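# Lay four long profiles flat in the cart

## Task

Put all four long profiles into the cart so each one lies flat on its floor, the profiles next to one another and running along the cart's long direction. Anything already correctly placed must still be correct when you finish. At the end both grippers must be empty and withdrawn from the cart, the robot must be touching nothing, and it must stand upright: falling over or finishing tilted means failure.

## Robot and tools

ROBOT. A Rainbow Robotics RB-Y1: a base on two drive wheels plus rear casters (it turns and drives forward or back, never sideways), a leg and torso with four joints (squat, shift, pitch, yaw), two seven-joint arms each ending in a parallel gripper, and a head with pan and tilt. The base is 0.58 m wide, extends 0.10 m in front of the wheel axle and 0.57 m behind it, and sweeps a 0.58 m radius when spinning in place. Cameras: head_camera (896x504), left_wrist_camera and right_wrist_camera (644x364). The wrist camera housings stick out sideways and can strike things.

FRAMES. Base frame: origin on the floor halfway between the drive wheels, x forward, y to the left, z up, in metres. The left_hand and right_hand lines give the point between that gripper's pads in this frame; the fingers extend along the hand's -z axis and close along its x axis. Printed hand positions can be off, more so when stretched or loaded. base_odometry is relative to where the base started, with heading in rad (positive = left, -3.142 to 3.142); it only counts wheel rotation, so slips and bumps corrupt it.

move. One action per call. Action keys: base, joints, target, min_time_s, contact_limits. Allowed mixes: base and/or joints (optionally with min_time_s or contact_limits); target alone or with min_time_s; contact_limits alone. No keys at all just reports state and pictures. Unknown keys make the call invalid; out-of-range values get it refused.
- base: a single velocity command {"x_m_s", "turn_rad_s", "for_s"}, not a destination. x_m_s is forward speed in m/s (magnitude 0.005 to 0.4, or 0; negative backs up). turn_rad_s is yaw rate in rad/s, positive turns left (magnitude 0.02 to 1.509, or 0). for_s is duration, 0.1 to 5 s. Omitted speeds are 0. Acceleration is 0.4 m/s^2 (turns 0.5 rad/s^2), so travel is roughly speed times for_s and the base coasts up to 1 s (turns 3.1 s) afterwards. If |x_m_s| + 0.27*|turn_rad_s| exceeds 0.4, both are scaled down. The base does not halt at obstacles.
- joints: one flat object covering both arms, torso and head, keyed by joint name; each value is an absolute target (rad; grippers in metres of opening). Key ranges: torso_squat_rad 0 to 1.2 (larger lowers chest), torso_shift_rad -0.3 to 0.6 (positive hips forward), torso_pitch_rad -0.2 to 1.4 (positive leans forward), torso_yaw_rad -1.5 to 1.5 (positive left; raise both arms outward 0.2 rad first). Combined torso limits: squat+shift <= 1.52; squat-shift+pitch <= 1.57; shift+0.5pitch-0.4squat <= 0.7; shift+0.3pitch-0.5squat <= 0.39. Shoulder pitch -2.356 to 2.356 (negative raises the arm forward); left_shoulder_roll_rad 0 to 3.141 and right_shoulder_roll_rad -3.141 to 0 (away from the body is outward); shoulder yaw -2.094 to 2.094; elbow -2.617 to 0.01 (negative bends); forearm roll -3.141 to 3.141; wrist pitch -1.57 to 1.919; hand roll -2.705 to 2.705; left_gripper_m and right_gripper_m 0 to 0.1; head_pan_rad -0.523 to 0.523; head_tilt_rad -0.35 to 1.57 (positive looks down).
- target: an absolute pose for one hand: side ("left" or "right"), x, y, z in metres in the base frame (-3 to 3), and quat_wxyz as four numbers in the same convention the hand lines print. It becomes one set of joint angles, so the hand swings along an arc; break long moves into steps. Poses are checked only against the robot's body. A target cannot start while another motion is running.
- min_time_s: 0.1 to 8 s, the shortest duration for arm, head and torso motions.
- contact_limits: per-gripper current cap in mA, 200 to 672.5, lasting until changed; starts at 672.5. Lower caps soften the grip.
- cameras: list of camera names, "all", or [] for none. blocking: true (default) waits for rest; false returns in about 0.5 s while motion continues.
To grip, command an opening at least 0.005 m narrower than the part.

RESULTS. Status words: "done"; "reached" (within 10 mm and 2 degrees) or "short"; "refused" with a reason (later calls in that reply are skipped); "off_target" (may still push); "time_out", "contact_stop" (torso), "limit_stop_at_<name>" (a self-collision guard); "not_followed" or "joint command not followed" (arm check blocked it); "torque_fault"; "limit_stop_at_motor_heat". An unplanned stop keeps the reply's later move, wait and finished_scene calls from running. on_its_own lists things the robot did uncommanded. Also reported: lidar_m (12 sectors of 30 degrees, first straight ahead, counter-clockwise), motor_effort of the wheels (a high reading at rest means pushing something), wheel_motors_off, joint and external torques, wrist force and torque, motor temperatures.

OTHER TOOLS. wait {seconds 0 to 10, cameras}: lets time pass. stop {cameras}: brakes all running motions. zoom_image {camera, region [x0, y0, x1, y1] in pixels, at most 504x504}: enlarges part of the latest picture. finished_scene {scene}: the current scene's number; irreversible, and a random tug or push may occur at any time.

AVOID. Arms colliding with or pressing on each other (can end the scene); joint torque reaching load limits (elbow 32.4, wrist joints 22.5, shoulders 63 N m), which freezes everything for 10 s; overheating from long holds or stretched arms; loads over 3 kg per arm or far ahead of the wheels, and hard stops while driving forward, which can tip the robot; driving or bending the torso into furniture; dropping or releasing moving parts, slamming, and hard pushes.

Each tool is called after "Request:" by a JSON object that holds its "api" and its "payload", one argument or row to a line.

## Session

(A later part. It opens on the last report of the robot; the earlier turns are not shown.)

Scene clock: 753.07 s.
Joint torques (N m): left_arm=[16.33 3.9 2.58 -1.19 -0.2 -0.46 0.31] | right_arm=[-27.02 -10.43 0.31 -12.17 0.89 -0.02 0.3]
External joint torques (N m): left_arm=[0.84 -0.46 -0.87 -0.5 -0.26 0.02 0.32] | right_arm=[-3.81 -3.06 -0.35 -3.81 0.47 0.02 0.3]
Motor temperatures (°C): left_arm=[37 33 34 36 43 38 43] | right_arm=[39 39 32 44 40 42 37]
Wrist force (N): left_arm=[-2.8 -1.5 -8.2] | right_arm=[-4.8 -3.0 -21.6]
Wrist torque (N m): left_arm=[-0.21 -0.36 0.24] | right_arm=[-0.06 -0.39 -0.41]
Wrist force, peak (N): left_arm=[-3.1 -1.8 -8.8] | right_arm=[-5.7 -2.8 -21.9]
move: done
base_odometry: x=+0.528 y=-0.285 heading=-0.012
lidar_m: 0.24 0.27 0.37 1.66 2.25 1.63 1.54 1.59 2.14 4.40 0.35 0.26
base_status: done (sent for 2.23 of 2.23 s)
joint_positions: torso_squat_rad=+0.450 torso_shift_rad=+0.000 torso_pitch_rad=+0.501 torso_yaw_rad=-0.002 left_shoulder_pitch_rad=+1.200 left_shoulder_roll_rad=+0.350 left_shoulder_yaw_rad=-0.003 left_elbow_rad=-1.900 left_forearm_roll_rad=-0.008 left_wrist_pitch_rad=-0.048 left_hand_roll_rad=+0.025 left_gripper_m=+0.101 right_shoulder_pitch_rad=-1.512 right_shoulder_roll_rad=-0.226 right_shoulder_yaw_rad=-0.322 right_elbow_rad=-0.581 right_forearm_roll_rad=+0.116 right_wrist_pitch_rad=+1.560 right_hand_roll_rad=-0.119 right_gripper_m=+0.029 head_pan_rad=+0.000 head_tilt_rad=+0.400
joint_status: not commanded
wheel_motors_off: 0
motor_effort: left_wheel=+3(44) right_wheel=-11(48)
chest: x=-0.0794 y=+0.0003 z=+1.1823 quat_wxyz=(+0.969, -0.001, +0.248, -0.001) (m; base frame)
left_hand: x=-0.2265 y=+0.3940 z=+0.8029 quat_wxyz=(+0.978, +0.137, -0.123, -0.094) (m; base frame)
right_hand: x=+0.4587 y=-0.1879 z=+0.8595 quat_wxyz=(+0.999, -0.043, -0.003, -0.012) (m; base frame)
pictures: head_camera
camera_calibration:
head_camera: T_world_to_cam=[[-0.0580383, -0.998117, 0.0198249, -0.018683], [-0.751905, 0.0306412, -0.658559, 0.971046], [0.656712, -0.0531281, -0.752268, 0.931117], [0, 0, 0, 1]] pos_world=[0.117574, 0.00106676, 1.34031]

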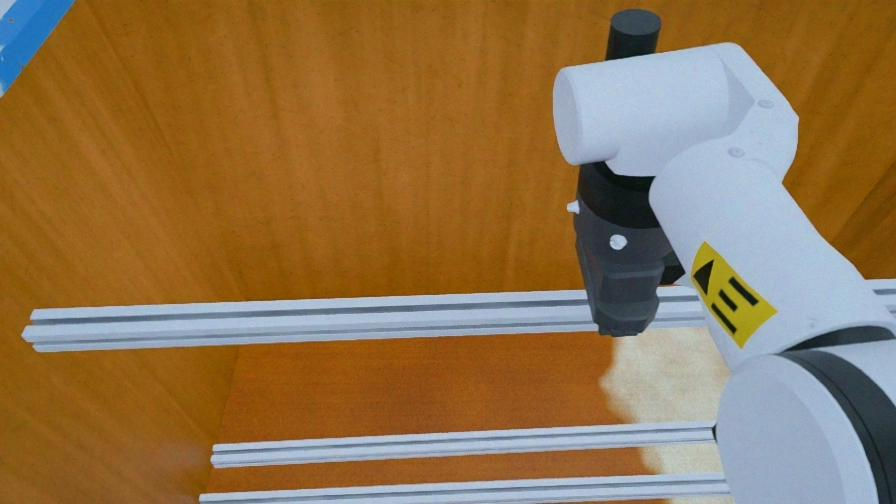

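Request:
{"api": "move", "payload": {
  "joints": {"torso_squat_rad":0.8},
  "cameras": []
}}

Request:
{"api": "move", "payload": {
  "joints": {"torso_pitch_rad":0.7},
  "cameras": []
}}

Request:
{"api": "move", "payload": {
  "target": {"side":"right","x":0.42,"y":-0.189,"z":0.60,"quat_wxyz":[0.999,-0.044,0,-0.012]},
  "min_time_s": 1.5,
  "cameras": []
}}

Request:
{"api": "move", "payload": {
  "joints": {"torso_shift_rad":0.1,"torso_pitch_rad":0.82},
  "cameras": []
}}

Request:
{"api": "move", "payload": {
  "target": {"side":"right","x":0.40,"y":-0.19,"z":0.47,"quat_wxyz":[0.999,-0.044,0,-0.012]},
  "min_time_s": 2,
  "cameras": ["head_camera"]
}}

Request:
{"api": "move", "payload": {
  "joints": {"torso_shift_rad":0.18,"torso_pitch_rad":0.92},
  "cameras": []
}}

Request:
{"api": "move", "payload": {
  "target": {"side":"right","x":0.40,"y":-0.191,"z":0.35,"quat_wxyz":[0.999,-0.044,0,-0.012]},
  "min_time_s": 2,
  "cameras": ["head_camera","right_wrist_camera"]
}}

Scene clock: 768.77 s.
Joint torques (N m): left_arm=[16.57 4.24 2.96 -0.93 0.11 -0.32 -0.04] | right_arm=[-27.48 -10.36 0.45 -12.16 0.85 -0.14 -0.1]
External joint torques (N m): left_arm=[1.07 -0.12 -0.49 -0.24 0.05 0.16 -0.03] | right_arm=[-4.27 -2.99 -0.2 -3.8 0.44 -0.1 -0.1]
Motor temperatures (°C): left_arm=[37 33 34 36 43 38 43] | right_arm=[40 40 32 44 40 41 37]
Wrist force (N): left_arm=[-2.3 -2.1 -8.3] | right_arm=[-4.8 -3.5 -21.4]
Wrist torque (N m): left_arm=[-0.14 -0.30 0.20] | right_arm=[0.12 -0.40 -0.38]
Wrist force, peak (N): left_arm=[-2.8 -1.6 -8.7] | right_arm=[-4.8 -3.2 -22.2]
move: done
base_odometry: x=+0.528 y=-0.285 heading=-0.012
lidar_m: 0.24 0.27 0.38 1.66 2.26 1.63 1.54 1.59 2.14 4.41 0.35 0.26
base_status: not commanded
joint_positions: torso_squat_rad=+0.800 torso_shift_rad=+0.000 torso_pitch_rad=+0.500 torso_yaw_rad=-0.002 left_shoulder_pitch_rad=+1.200 left_shoulder_roll_rad=+0.350 left_shoulder_yaw_rad=-0.003 left_elbow_rad=-1.900 left_forearm_roll_rad=-0.008 left_wrist_pitch_rad=-0.048 left_hand_roll_rad=+0.025 left_gripper_m=+0.101 right_shoulder_pitch_rad=-1.512 right_shoulder_roll_rad=-0.226 right_shoulder_yaw_rad=-0.322 right_elbow_rad=-0.581 right_forearm_roll_rad=+0.116 right_wrist_pitch_rad=+1.560 right_hand_roll_rad=-0.119 right_gripper_m=+0.029 head_pan_rad=+0.000 head_tilt_rad=+0.400
joint_status: all done
wheel_motors_off: 0
motor_effort: left_wheel=+6(6) right_wheel=-9(11)
chest: x=-0.0795 y=+0.0003 z=+1.0397 quat_wxyz=(+0.969, -0.001, +0.248, -0.001) (m; base frame)
left_hand: x=-0.2266 y=+0.3940 z=+0.6603 quat_wxyz=(+0.978, +0.137, -0.123, -0.094) (m; base frame)
right_hand: x=+0.4585 y=-0.1879 z=+0.7170 quat_wxyz=(+0.999, -0.043, -0.003, -0.012) (m; base frame)
pictures: none
No camera images: "cameras" was empty.

Scene clock: 770.20 s.
Joint torques (N m): left_arm=[17.95 3.57 2.42 1.06 -0.3 -0.05 0.3] | right_arm=[-24.21 -8.95 0.12 -10.62 0.77 0.67 0.07]
External joint torques (N m): left_arm=[0.88 -0.2 -0.58 -0.22 -0.35 0.07 0.3] | right_arm=[-3.65 -2.87 -0.51 -3.08 0.41 0.33 0.08]
Motor temperatures (°C): left_arm=[37 33 34 36 43 38 43] | right_arm=[40 40 32 44 40 41 37]
Wrist force (N): left_arm=[-1.7 -1.9 -8.7] | right_arm=[-1.5 -3.3 -21.1]
Wrist torque (N m): left_arm=[-0.16 -0.32 0.21] | right_arm=[0.00 -0.35 -0.42]
Wrist force, peak (N): left_arm=[-1.0 -1.9 -8.8] | right_arm=[-2.7 -3.1 -22.7]
move: done
base_odometry: x=+0.528 y=-0.285 heading=-0.012
lidar_m: 0.25 0.27 0.38 1.65 2.24 1.63 1.54 1.58 2.14 4.41 0.35 0.26
base_status: not commanded
joint_positions: torso_squat_rad=+0.800 torso_shift_rad=+0.000 torso_pitch_rad=+0.700 torso_yaw_rad=-0.002 left_shoulder_pitch_rad=+1.200 left_shoulder_roll_rad=+0.350 left_shoulder_yaw_rad=-0.003 left_elbow_rad=-1.900 left_forearm_roll_rad=-0.008 left_wrist_pitch_rad=-0.048 left_hand_roll_rad=+0.025 left_gripper_m=+0.101 right_shoulder_pitch_rad=-1.512 right_shoulder_roll_rad=-0.226 right_shoulder_yaw_rad=-0.322 right_elbow_rad=-0.581 right_forearm_roll_rad=+0.116 right_wrist_pitch_rad=+1.560 right_hand_roll_rad=-0.119 right_gripper_m=+0.029 head_pan_rad=+0.000 head_tilt_rad=+0.400
joint_status: all done
wheel_motors_off: 0
motor_effort: left_wheel=+6(7) right_wheel=-7(10)
chest: x=-0.0285 y=+0.0003 z=+1.0048 quat_wxyz=(+0.939, -0.001, +0.343, -0.001) (m; base frame)
left_hand: x=-0.2480 y=+0.3940 z=+0.6622 quat_wxyz=(+0.986, +0.127, -0.025, -0.107) (m; base frame)
right_hand: x=+0.4348 y=-0.1879 z=+0.5816 quat_wxyz=(+0.994, -0.044, +0.097, -0.007) (m; base frame)
pictures: none
No camera images: "cameras" was empty.

Scene clock: 772.03 s.
Joint torques (N m): left_arm=[17.95 3.35 2.29 0.81 -0.07 -0.01 0.26] | right_arm=[-20.51 -3.98 1.68 -12.52 0.94 -0.3 -0.06]
External joint torques (N m): left_arm=[0.88 -0.42 -0.72 -0.47 -0.12 0.11 0.26] | right_arm=[-3.81 -0.15 0.86 -4.07 0.53 -0.27 -0.06]
Motor temperatures (°C): left_arm=[37 33 34 36 43 38 43] | right_arm=[40 40 32 44 40 41 37]
Wrist force (N): left_arm=[-1.5 -1.9 -8.5] | right_arm=[-4.8 -3.4 -21.4]
Wrist torque (N m): left_arm=[-0.16 -0.29 0.21] | right_arm=[0.14 -0.47 -0.39]
Wrist force, peak (N): left_arm=[-1.8 -1.8 -8.7] | right_arm=[-5.5 -3.9 -22.4]
move: done
base_odometry: x=+0.528 y=-0.285 heading=-0.012
lidar_m: 0.25 0.26 0.37 1.67 2.25 1.63 1.53 1.59 2.14 4.40 0.35 0.26
base_status: not commanded
joint_positions: torso_squat_rad=+0.800 torso_shift_rad=+0.000 torso_pitch_rad=+0.700 torso_yaw_rad=-0.002 left_shoulder_pitch_rad=+1.200 left_shoulder_roll_rad=+0.350 left_shoulder_yaw_rad=-0.003 left_elbow_rad=-1.900 left_forearm_roll_rad=-0.008 left_wrist_pitch_rad=-0.048 left_hand_roll_rad=+0.025 left_gripper_m=+0.101 right_shoulder_pitch_rad=-1.175 right_shoulder_roll_rad=-0.109 right_shoulder_yaw_rad=-0.265 right_elbow_rad=-1.269 right_forearm_roll_rad=+0.150 right_wrist_pitch_rad=+1.705 right_hand_roll_rad=-0.096 right_gripper_m=+0.029 head_pan_rad=+0.000 head_tilt_rad=+0.400
joint_status: all done
wheel_motors_off: 0
motor_effort: left_wheel=+6(7) right_wheel=-8(9)
chest: x=-0.0285 y=+0.0003 z=+1.0048 quat_wxyz=(+0.939, -0.001, +0.343, -0.001) (m; base frame)
left_hand: x=-0.2480 y=+0.3940 z=+0.6622 quat_wxyz=(+0.986, +0.127, -0.025, -0.107) (m; base frame)
right_hand: x=+0.4194 y=-0.1892 z=+0.5995 quat_wxyz=(+0.999, -0.044, +0.001, -0.012) (m; base frame)
right_hand_status: reached (checked arc, planned for 1.5 s): 1 mm and 0.1 deg off.
pictures: none
No camera images: "cameras" was empty.

Scene clock: 773.50 s.
Joint torques (N m): left_arm=[18.1 2.89 2.57 1.91 -0.12 0.36 0.3] | right_arm=[-18.41 -2.73 1.81 -12.06 0.87 0.38 0.08]
External joint torques (N m): left_arm=[0.4 -0.45 -0.11 -0.54 -0.16 0.27 0.29] | right_arm=[-3.82 0.29 0.99 -3.94 0.47 0.18 0.09]
Motor temperatures (°C): left_arm=[37 33 34 36 43 38 43] | right_arm=[40 40 32 44 40 41 37]
Wrist force (N): left_arm=[-0.8 -1.5 -8.5] | right_arm=[-3.2 -3.2 -21.7]
Wrist torque (N m): left_arm=[-0.20 -0.26 0.20] | right_arm=[-0.05 -0.47 -0.35]
Wrist force, peak (N): left_arm=[-1.7 -1.9 -8.7] | right_arm=[-3.4 -3.1 -22.4]
move: done
base_odometry: x=+0.528 y=-0.285 heading=-0.012
lidar_m: 0.24 0.27 0.38 1.66 2.25 1.63 1.53 1.58 2.14 4.40 0.35 0.26
base_status: not commanded
joint_positions: torso_squat_rad=+0.800 torso_shift_rad=+0.100 torso_pitch_rad=+0.820 torso_yaw_rad=-0.002 left_shoulder_pitch_rad=+1.200 left_shoulder_roll_rad=+0.350 left_shoulder_yaw_rad=-0.003 left_elbow_rad=-1.900 left_forearm_roll_rad=-0.008 left_wrist_pitch_rad=-0.048 left_hand_roll_rad=+0.025 left_gripper_m=+0.101 right_shoulder_pitch_rad=-1.175 right_shoulder_roll_rad=-0.109 right_shoulder_yaw_rad=-0.265 right_elbow_rad=-1.269 right_forearm_roll_rad=+0.150 right_wrist_pitch_rad=+1.705 right_hand_roll_rad=-0.096 right_gripper_m=+0.029 head_pan_rad=+0.000 head_tilt_rad=+0.400
joint_status: all done
wheel_motors_off: 0
motor_effort: left_wheel=+6(8) right_wheel=-7(9)
chest: x=+0.0471 y=+0.0003 z=+0.9768 quat_wxyz=(+0.917, -0.001, +0.399, -0.001) (m; base frame)
left_hand: x=-0.2119 y=+0.3940 z=+0.6629 quat_wxyz=(+0.985, +0.120, +0.034, -0.115) (m; base frame)
right_hand: x=+0.4432 y=-0.1892 z=+0.5209 quat_wxyz=(+0.997, -0.045, +0.061, -0.010) (m; base frame)
pictures: none
No camera images: "cameras" was empty.

Scene clock: 775.83 s.
Joint torques (N m): left_arm=[18.85 3.15 1.85 2.27 -0.09 0.3 0.19] | right_arm=[-12.57 0.18 1.86 -12.43 0.99 -0.22 -0.65]
External joint torques (N m): left_arm=[1.16 -0.2 -0.83 -0.17 -0.14 0.21 0.19] | right_arm=[-2.13 1.29 0.98 -4.28 0.58 -0.19 -0.65]
Motor temperatures (°C): left_arm=[37 33 34 36 43 38 43] | right_arm=[40 40 32 44 40 41 37]
Wrist force (N): left_arm=[-0.9 -1.4 -8.1] | right_arm=[-5.2 -3.2 -21.7]
Wrist torque (N m): left_arm=[-0.19 -0.26 0.21] | right_arm=[0.09 -0.48 -0.39]
Wrist force, peak (N): left_arm=[-0.9 -1.3 -8.9] | right_arm=[-5.1 -2.9 -21.9]
move: done
base_odometry: x=+0.528 y=-0.285 heading=-0.012
lidar_m: 0.24 0.26 0.38 1.66 2.26 1.62 1.54 1.58 2.14 4.41 0.34 0.25
base_status: not commanded
joint_positions: torso_squat_rad=+0.800 torso_shift_rad=+0.100 torso_pitch_rad=+0.820 torso_yaw_rad=-0.002 left_shoulder_pitch_rad=+1.200 left_shoulder_roll_rad=+0.350 left_shoulder_yaw_rad=-0.003 left_elbow_rad=-1.900 left_forearm_roll_rad=-0.008 left_wrist_pitch_rad=-0.048 left_hand_roll_rad=+0.025 left_gripper_m=+0.101 right_shoulder_pitch_rad=-0.927 right_shoulder_roll_rad=-0.038 right_shoulder_yaw_rad=-0.213 right_elbow_rad=-1.401 right_forearm_roll_rad=+0.176 right_wrist_pitch_rad=+1.467 right_hand_roll_rad=-0.113 right_gripper_m=+0.029 head_pan_rad=+0.000 head_tilt_rad=+0.400
joint_status: all done
wheel_motors_off: 0
motor_effort: left_wheel=+6(7) right_wheel=-7(10)
chest: x=+0.0471 y=+0.0003 z=+0.9768 quat_wxyz=(+0.917, -0.001, +0.399, -0.001) (m; base frame)
left_hand: x=-0.2119 y=+0.3940 z=+0.6629 quat_wxyz=(+0.985, +0.120, +0.034, -0.115) (m; base frame)
right_hand: x=+0.3995 y=-0.1903 z=+0.4697 quat_wxyz=(+0.999, -0.044, +0.001, -0.012) (m; base frame)
right_hand_status: reached (checked arc, planned for 2.0 s): 1 mm and 0.1 deg off.
pictures: head_camera
camera_calibration:
head_camera: T_world_to_cam=[[-0.0488961, -0.998116, 0.0370585, -0.0245603], [-0.920829, 0.030676, -0.388758, 0.675211], [0.386889, -0.0531333, -0.920594, 0.870583], [0, 0, 0, 1]] pos_world=[0.283735, 0.00103023, 1.06486]

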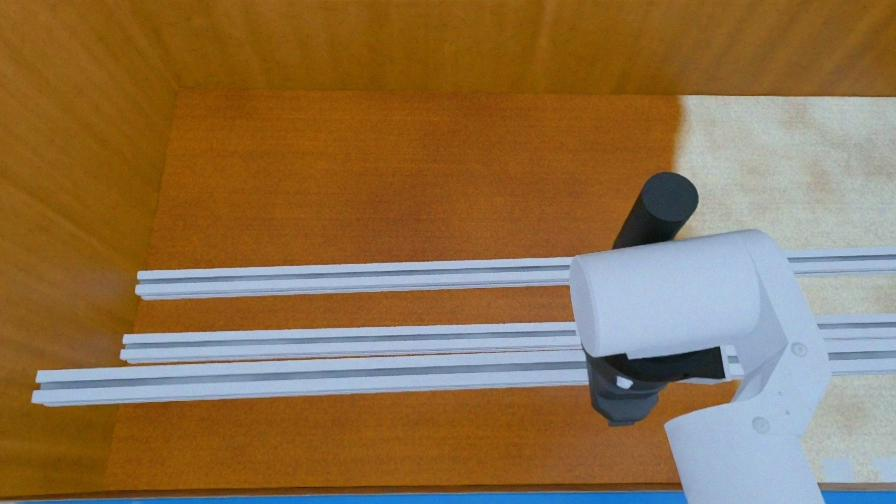

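Scene clock: 777.17 s.
Joint torques (N m): left_arm=[18.8 2.74 2.06 2.87 -0.06 0.47 0.61] | right_arm=[-10.26 0.52 1.87 -11.32 1.21 0.31 -0.68]
External joint torques (N m): left_arm=[0.78 -0.2 -0.32 -0.51 -0.1 0.2 0.6] | right_arm=[-1.93 0.99 1.01 -3.63 0.82 0.15 -0.67]
Motor temperatures (°C): left_arm=[37 33 34 36 43 38 43] | right_arm=[40 40 32 44 40 41 37]
Wrist force (N): left_arm=[-0.2 -1.2 -8.5] | right_arm=[-3.4 -3.1 -21.5]
Wrist torque (N m): left_arm=[-0.23 -0.22 0.22] | right_arm=[0.02 -0.48 -0.37]
Wrist force, peak (N): left_arm=[-1.1 -1.4 -8.6] | right_arm=[-4.0 -2.9 -22.5]
move: done
base_odometry: x=+0.528 y=-0.285 heading=-0.012
lidar_m: 0.25 0.26 0.37 1.66 2.26 1.62 1.54 1.59 2.14 4.41 0.35 0.26
base_status: not commanded
joint_positions: torso_squat_rad=+0.800 torso_shift_rad=+0.180 torso_pitch_rad=+0.920 torso_yaw_rad=-0.002 left_shoulder_pitch_rad=+1.200 left_shoulder_roll_rad=+0.350 left_shoulder_yaw_rad=-0.003 left_elbow_rad=-1.900 left_forearm_roll_rad=-0.008 left_wrist_pitch_rad=-0.048 left_hand_roll_rad=+0.025 left_gripper_m=+0.101 right_shoulder_pitch_rad=-0.927 right_shoulder_roll_rad=-0.038 right_shoulder_yaw_rad=-0.213 right_elbow_rad=-1.401 right_forearm_roll_rad=+0.176 right_wrist_pitch_rad=+1.467 right_hand_roll_rad=-0.113 right_gripper_m=+0.029 head_pan_rad=+0.000 head_tilt_rad=+0.400
joint_status: all done
wheel_motors_off: 0
motor_effort: left_wheel=+6(7) right_wheel=-6(9)
chest: x=+0.1056 y=+0.0003 z=+0.9477 quat_wxyz=(+0.896, -0.001, +0.444, -0.001) (m; base frame)
left_hand: x=-0.1834 y=+0.3940 z=+0.6612 quat_wxyz=(+0.983, +0.114, +0.084, -0.120) (m; base frame)
right_hand: x=+0.4057 y=-0.1903 z=+0.4080 quat_wxyz=(+0.998, -0.045, +0.050, -0.010) (m; base frame)
pictures: none
No camera images: "cameras" was empty.

Scene clock: 779.50 s.
Joint torques (N m): left_arm=[19.21 3.19 1.59 3.12 -0.23 0.45 0.45] | right_arm=[-8.89 -2.87 1.61 -9.91 0.85 -0.13 -0.66]
External joint torques (N m): left_arm=[1.19 0.24 -0.78 -0.26 -0.27 0.18 0.44] | right_arm=[-1.43 -2.47 0.96 -2.96 0.48 -0.11 -0.66]
Motor temperatures (°C): left_arm=[37 33 34 36 43 38 43] | right_arm=[39 40 32 44 40 41 37]
Wrist force (N): left_arm=[0.0 -1.3 -8.4] | right_arm=[-5.0 -3.2 -21.3]
Wrist torque (N m): left_arm=[-0.22 -0.19 0.21] | right_arm=[0.08 -0.51 -0.36]
Wrist force, peak (N): left_arm=[0.1 -1.5 -9.0] | right_arm=[-4.8 -3.3 -21.9]
move: done
base_odometry: x=+0.528 y=-0.285 heading=-0.012
lidar_m: 0.24 0.27 0.37 1.67 2.24 1.62 1.53 1.59 2.14 4.41 0.35 0.26
base_status: not commanded
joint_positions: torso_squat_rad=+0.800 torso_shift_rad=+0.180 torso_pitch_rad=+0.920 torso_yaw_rad=-0.002 left_shoulder_pitch_rad=+1.200 left_shoulder_roll_rad=+0.350 left_shoulder_yaw_rad=-0.003 left_elbow_rad=-1.900 left_forearm_roll_rad=-0.008 left_wrist_pitch_rad=-0.048 left_hand_roll_rad=+0.025 left_gripper_m=+0.101 right_shoulder_pitch_rad=-0.916 right_shoulder_roll_rad=-0.053 right_shoulder_yaw_rad=-0.199 right_elbow_rad=-1.164 right_forearm_roll_rad=+0.182 right_wrist_pitch_rad=+1.129 right_hand_roll_rad=-0.175 right_gripper_m=+0.029 head_pan_rad=+0.000 head_tilt_rad=+0.400
joint_status: all done
wheel_motors_off: 0
motor_effort: left_wheel=+6(7) right_wheel=-7(10)
chest: x=+0.1056 y=+0.0003 z=+0.9477 quat_wxyz=(+0.896, -0.001, +0.444, -0.001) (m; base frame)
left_hand: x=-0.1834 y=+0.3940 z=+0.6612 quat_wxyz=(+0.983, +0.114, +0.084, -0.120) (m; base frame)
right_hand: x=+0.3993 y=-0.1908 z=+0.3503 quat_wxyz=(+0.999, -0.044, +0.000, -0.012) (m; base frame)
right_hand_status: reached (checked arc, planned for 2.0 s): 1 mm and 0.1 deg off.
pictures: head_camera, right_wrist_camera
camera_calibration:
head_camera: T_world_to_cam=[[-0.0449663, -0.998116, 0.0417535, -0.0254877], [-0.955027, 0.0306876, -0.294926, 0.632505], [0.293089, -0.0531375, -0.954607, 0.863297], [0, 0, 0, 1]] pos_world=[0.349891, 0.0010236, 1.01172]
right_wrist_camera: T_world_to_cam=[[-0.999099, 0.0415362, -0.00869848, 0.411584], [0.0353614, 0.928162, 0.370493, 0.0634152], [0.0234625, 0.369852, -0.928795, 0.460645], [0, 0, 0, 1]] pos_world=[0.398163, -0.246326, 0.40793]

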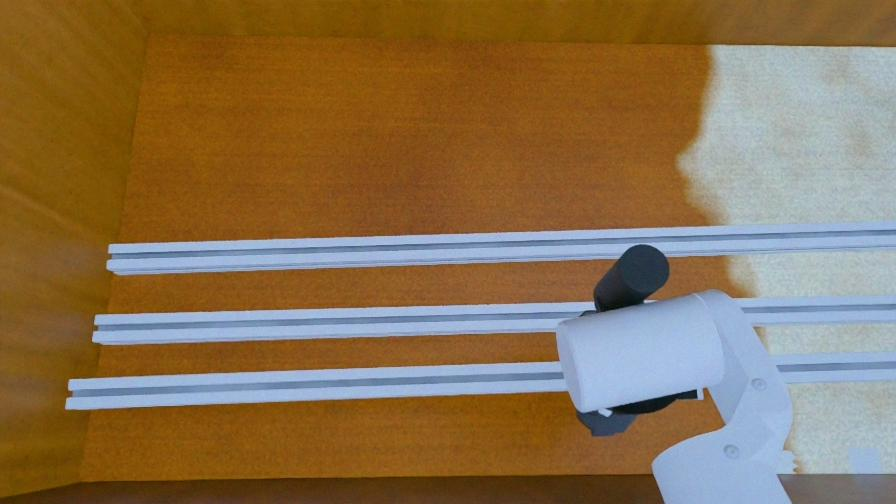

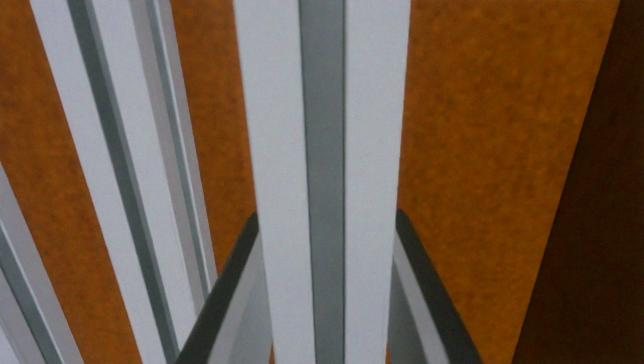

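Request:
{"api": "move", "payload": {
  "target": {"side":"right","x":0.405,"y":-0.191,"z":0.312,"quat_wxyz":[0.999,-0.044,0,-0.012]},
  "min_time_s": 2,
  "cameras": []
}}

Request:
{"api": "move", "payload": {
  "target": {"side":"right","x":0.405,"y":-0.191,"z":0.301,"quat_wxyz":[0.999,-0.044,0,-0.012]},
  "min_time_s": 2,
  "cameras": ["head_camera","right_wrist_camera"]
}}

Scene clock: 795.10 s.
Joint torques (N m): left_arm=[18.77 3.01 2.51 2.97 -0.01 0.34 0.25] | right_arm=[-11.48 -3.23 -0.13 -8.14 0.81 -0.1 -0.41]
External joint torques (N m): left_arm=[0.75 0.06 0.13 -0.41 -0.04 0.06 0.23] | right_arm=[-2.67 -2.09 -0.56 -2.35 0.49 -0.09 -0.41]
Motor temperatures (°C): left_arm=[38 33 33 36 43 38 43] | right_arm=[39 39 32 43 40 41 37]
Wrist force (N): left_arm=[-0.3 -1.0 -8.2] | right_arm=[-5.0 -3.0 -21.0]
Wrist torque (N m): left_arm=[-0.26 -0.25 0.22] | right_arm=[0.18 -0.53 -0.35]
Wrist force, peak (N): left_arm=[-0.1 -1.0 -8.9] | right_arm=[-5.5 -2.9 -22.3]
move: done
base_odometry: x=+0.528 y=-0.285 heading=-0.012
lidar_m: 0.25 0.26 0.38 1.66 2.26 1.62 1.53 1.59 2.14 4.41 0.35 0.26
base_status: not commanded
joint_positions: torso_squat_rad=+0.800 torso_shift_rad=+0.180 torso_pitch_rad=+0.920 torso_yaw_rad=-0.002 left_shoulder_pitch_rad=+1.200 left_shoulder_roll_rad=+0.350 left_shoulder_yaw_rad=-0.003 left_elbow_rad=-1.900 left_forearm_roll_rad=-0.008 left_wrist_pitch_rad=-0.048 left_hand_roll_rad=+0.025 left_gripper_m=+0.101 right_shoulder_pitch_rad=-1.057 right_shoulder_roll_rad=-0.103 right_shoulder_yaw_rad=-0.208 right_elbow_rad=-0.807 right_forearm_roll_rad=+0.178 right_wrist_pitch_rad=+0.918 right_hand_roll_rad=-0.233 right_gripper_m=+0.029 head_pan_rad=+0.000 head_tilt_rad=+0.400
joint_status: all done
wheel_motors_off: 0
motor_effort: left_wheel=+6(6) right_wheel=-5(12)
chest: x=+0.1056 y=+0.0003 z=+0.9477 quat_wxyz=(+0.896, -0.001, +0.444, -0.001) (m; base frame)
left_hand: x=-0.1834 y=+0.3940 z=+0.6612 quat_wxyz=(+0.983, +0.114, +0.084, -0.120) (m; base frame)
right_hand: x=+0.4040 y=-0.1908 z=+0.3126 quat_wxyz=(+0.999, -0.043, -0.001, -0.012) (m; base frame)
right_hand_status: reached (checked arc, planned for 2.0 s): 1 mm and 0.1 deg off.
pictures: none
No camera images: "cameras" was empty.

Scene clock: 797.43 s.
Joint torques (N m): left_arm=[18.8 2.93 1.53 2.75 0.07 0.55 0.34] | right_arm=[-14.85 -7.72 -0.38 -9.07 1.5 -7.48 -0.29]
External joint torques (N m): left_arm=[0.79 -0.02 -0.85 -0.61 0.03 0.28 0.32] | right_arm=[-5.48 -6.3 -0.76 -3.84 1.21 -7.48 -0.29]
Motor temperatures (°C): left_arm=[38 33 33 36 43 38 43] | right_arm=[39 39 32 43 40 41 37]
Wrist force (N): left_arm=[-0.1 -1.1 -8.5] | right_arm=[-26.9 -6.6 37.5]
Wrist torque (N m): left_arm=[-0.24 -0.22 0.21] | right_arm=[0.02 1.00 -0.60]
Wrist force, peak (N): left_arm=[-0.2 -1.1 -8.8] | right_arm=[-30.3 -7.2 43.2]
move: done
base_odometry: x=+0.528 y=-0.285 heading=-0.012
lidar_m: 0.25 0.26 0.37 1.66 2.25 1.62 1.53 1.59 2.15 4.41 0.34 0.25
base_status: not commanded
joint_positions: torso_squat_rad=+0.800 torso_shift_rad=+0.180 torso_pitch_rad=+0.919 torso_yaw_rad=-0.002 left_shoulder_pitch_rad=+1.200 left_shoulder_roll_rad=+0.350 left_shoulder_yaw_rad=-0.003 left_elbow_rad=-1.900 left_forearm_roll_rad=-0.008 left_wrist_pitch_rad=-0.048 left_hand_roll_rad=+0.025 left_gripper_m=+0.101 right_shoulder_pitch_rad=-1.118 right_shoulder_roll_rad=-0.120 right_shoulder_yaw_rad=-0.210 right_elbow_rad=-0.655 right_forearm_roll_rad=+0.181 right_wrist_pitch_rad=+0.833 right_hand_roll_rad=-0.259 right_gripper_m=+0.029 head_pan_rad=+0.000 head_tilt_rad=+0.400
joint_status: all done
wheel_motors_off: 0
motor_effort: left_wheel=+7(7) right_wheel=-4(9)
chest: x=+0.1050 y=+0.0004 z=+0.9481 quat_wxyz=(+0.896, -0.001, +0.443, -0.001) (m; base frame)
left_hand: x=-0.1835 y=+0.3940 z=+0.6611 quat_wxyz=(+0.983, +0.114, +0.083, -0.120) (m; base frame)
right_hand: x=+0.4033 y=-0.1905 z=+0.3020 quat_wxyz=(+0.999, -0.043, +0.000, -0.012) (m; base frame)
right_hand_status: reached (checked arc, planned for 2.0 s): 2 mm and 0.1 deg off.
pictures: head_camera, right_wrist_camera
camera_calibration:
head_camera: T_world_to_cam=[[-0.0451514, -0.998097, 0.0419974, -0.0256817], [-0.954567, 0.0307101, -0.296408, 0.633394], [0.294554, -0.0534725, -0.954138, 0.863244], [0, 0, 0, 1]] pos_world=[0.349186, 0.00107546, 1.01248]
right_wrist_camera: T_world_to_cam=[[-0.999108, 0.0412609, -0.00900027, 0.415187], [0.0349733, 0.92785, 0.371311, 0.0807233], [0.0236715, 0.370665, -0.928465, 0.415553], [0, 0, 0, 1]] pos_world=[0.402156, -0.246061, 0.35959]

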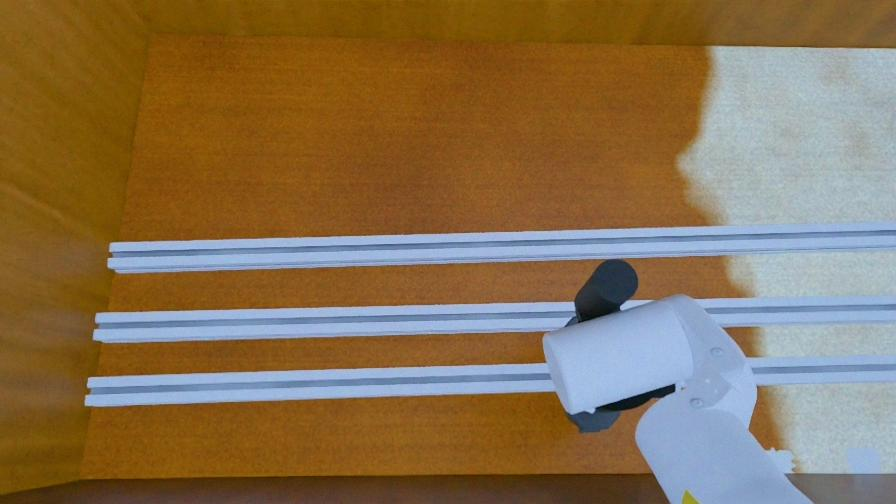

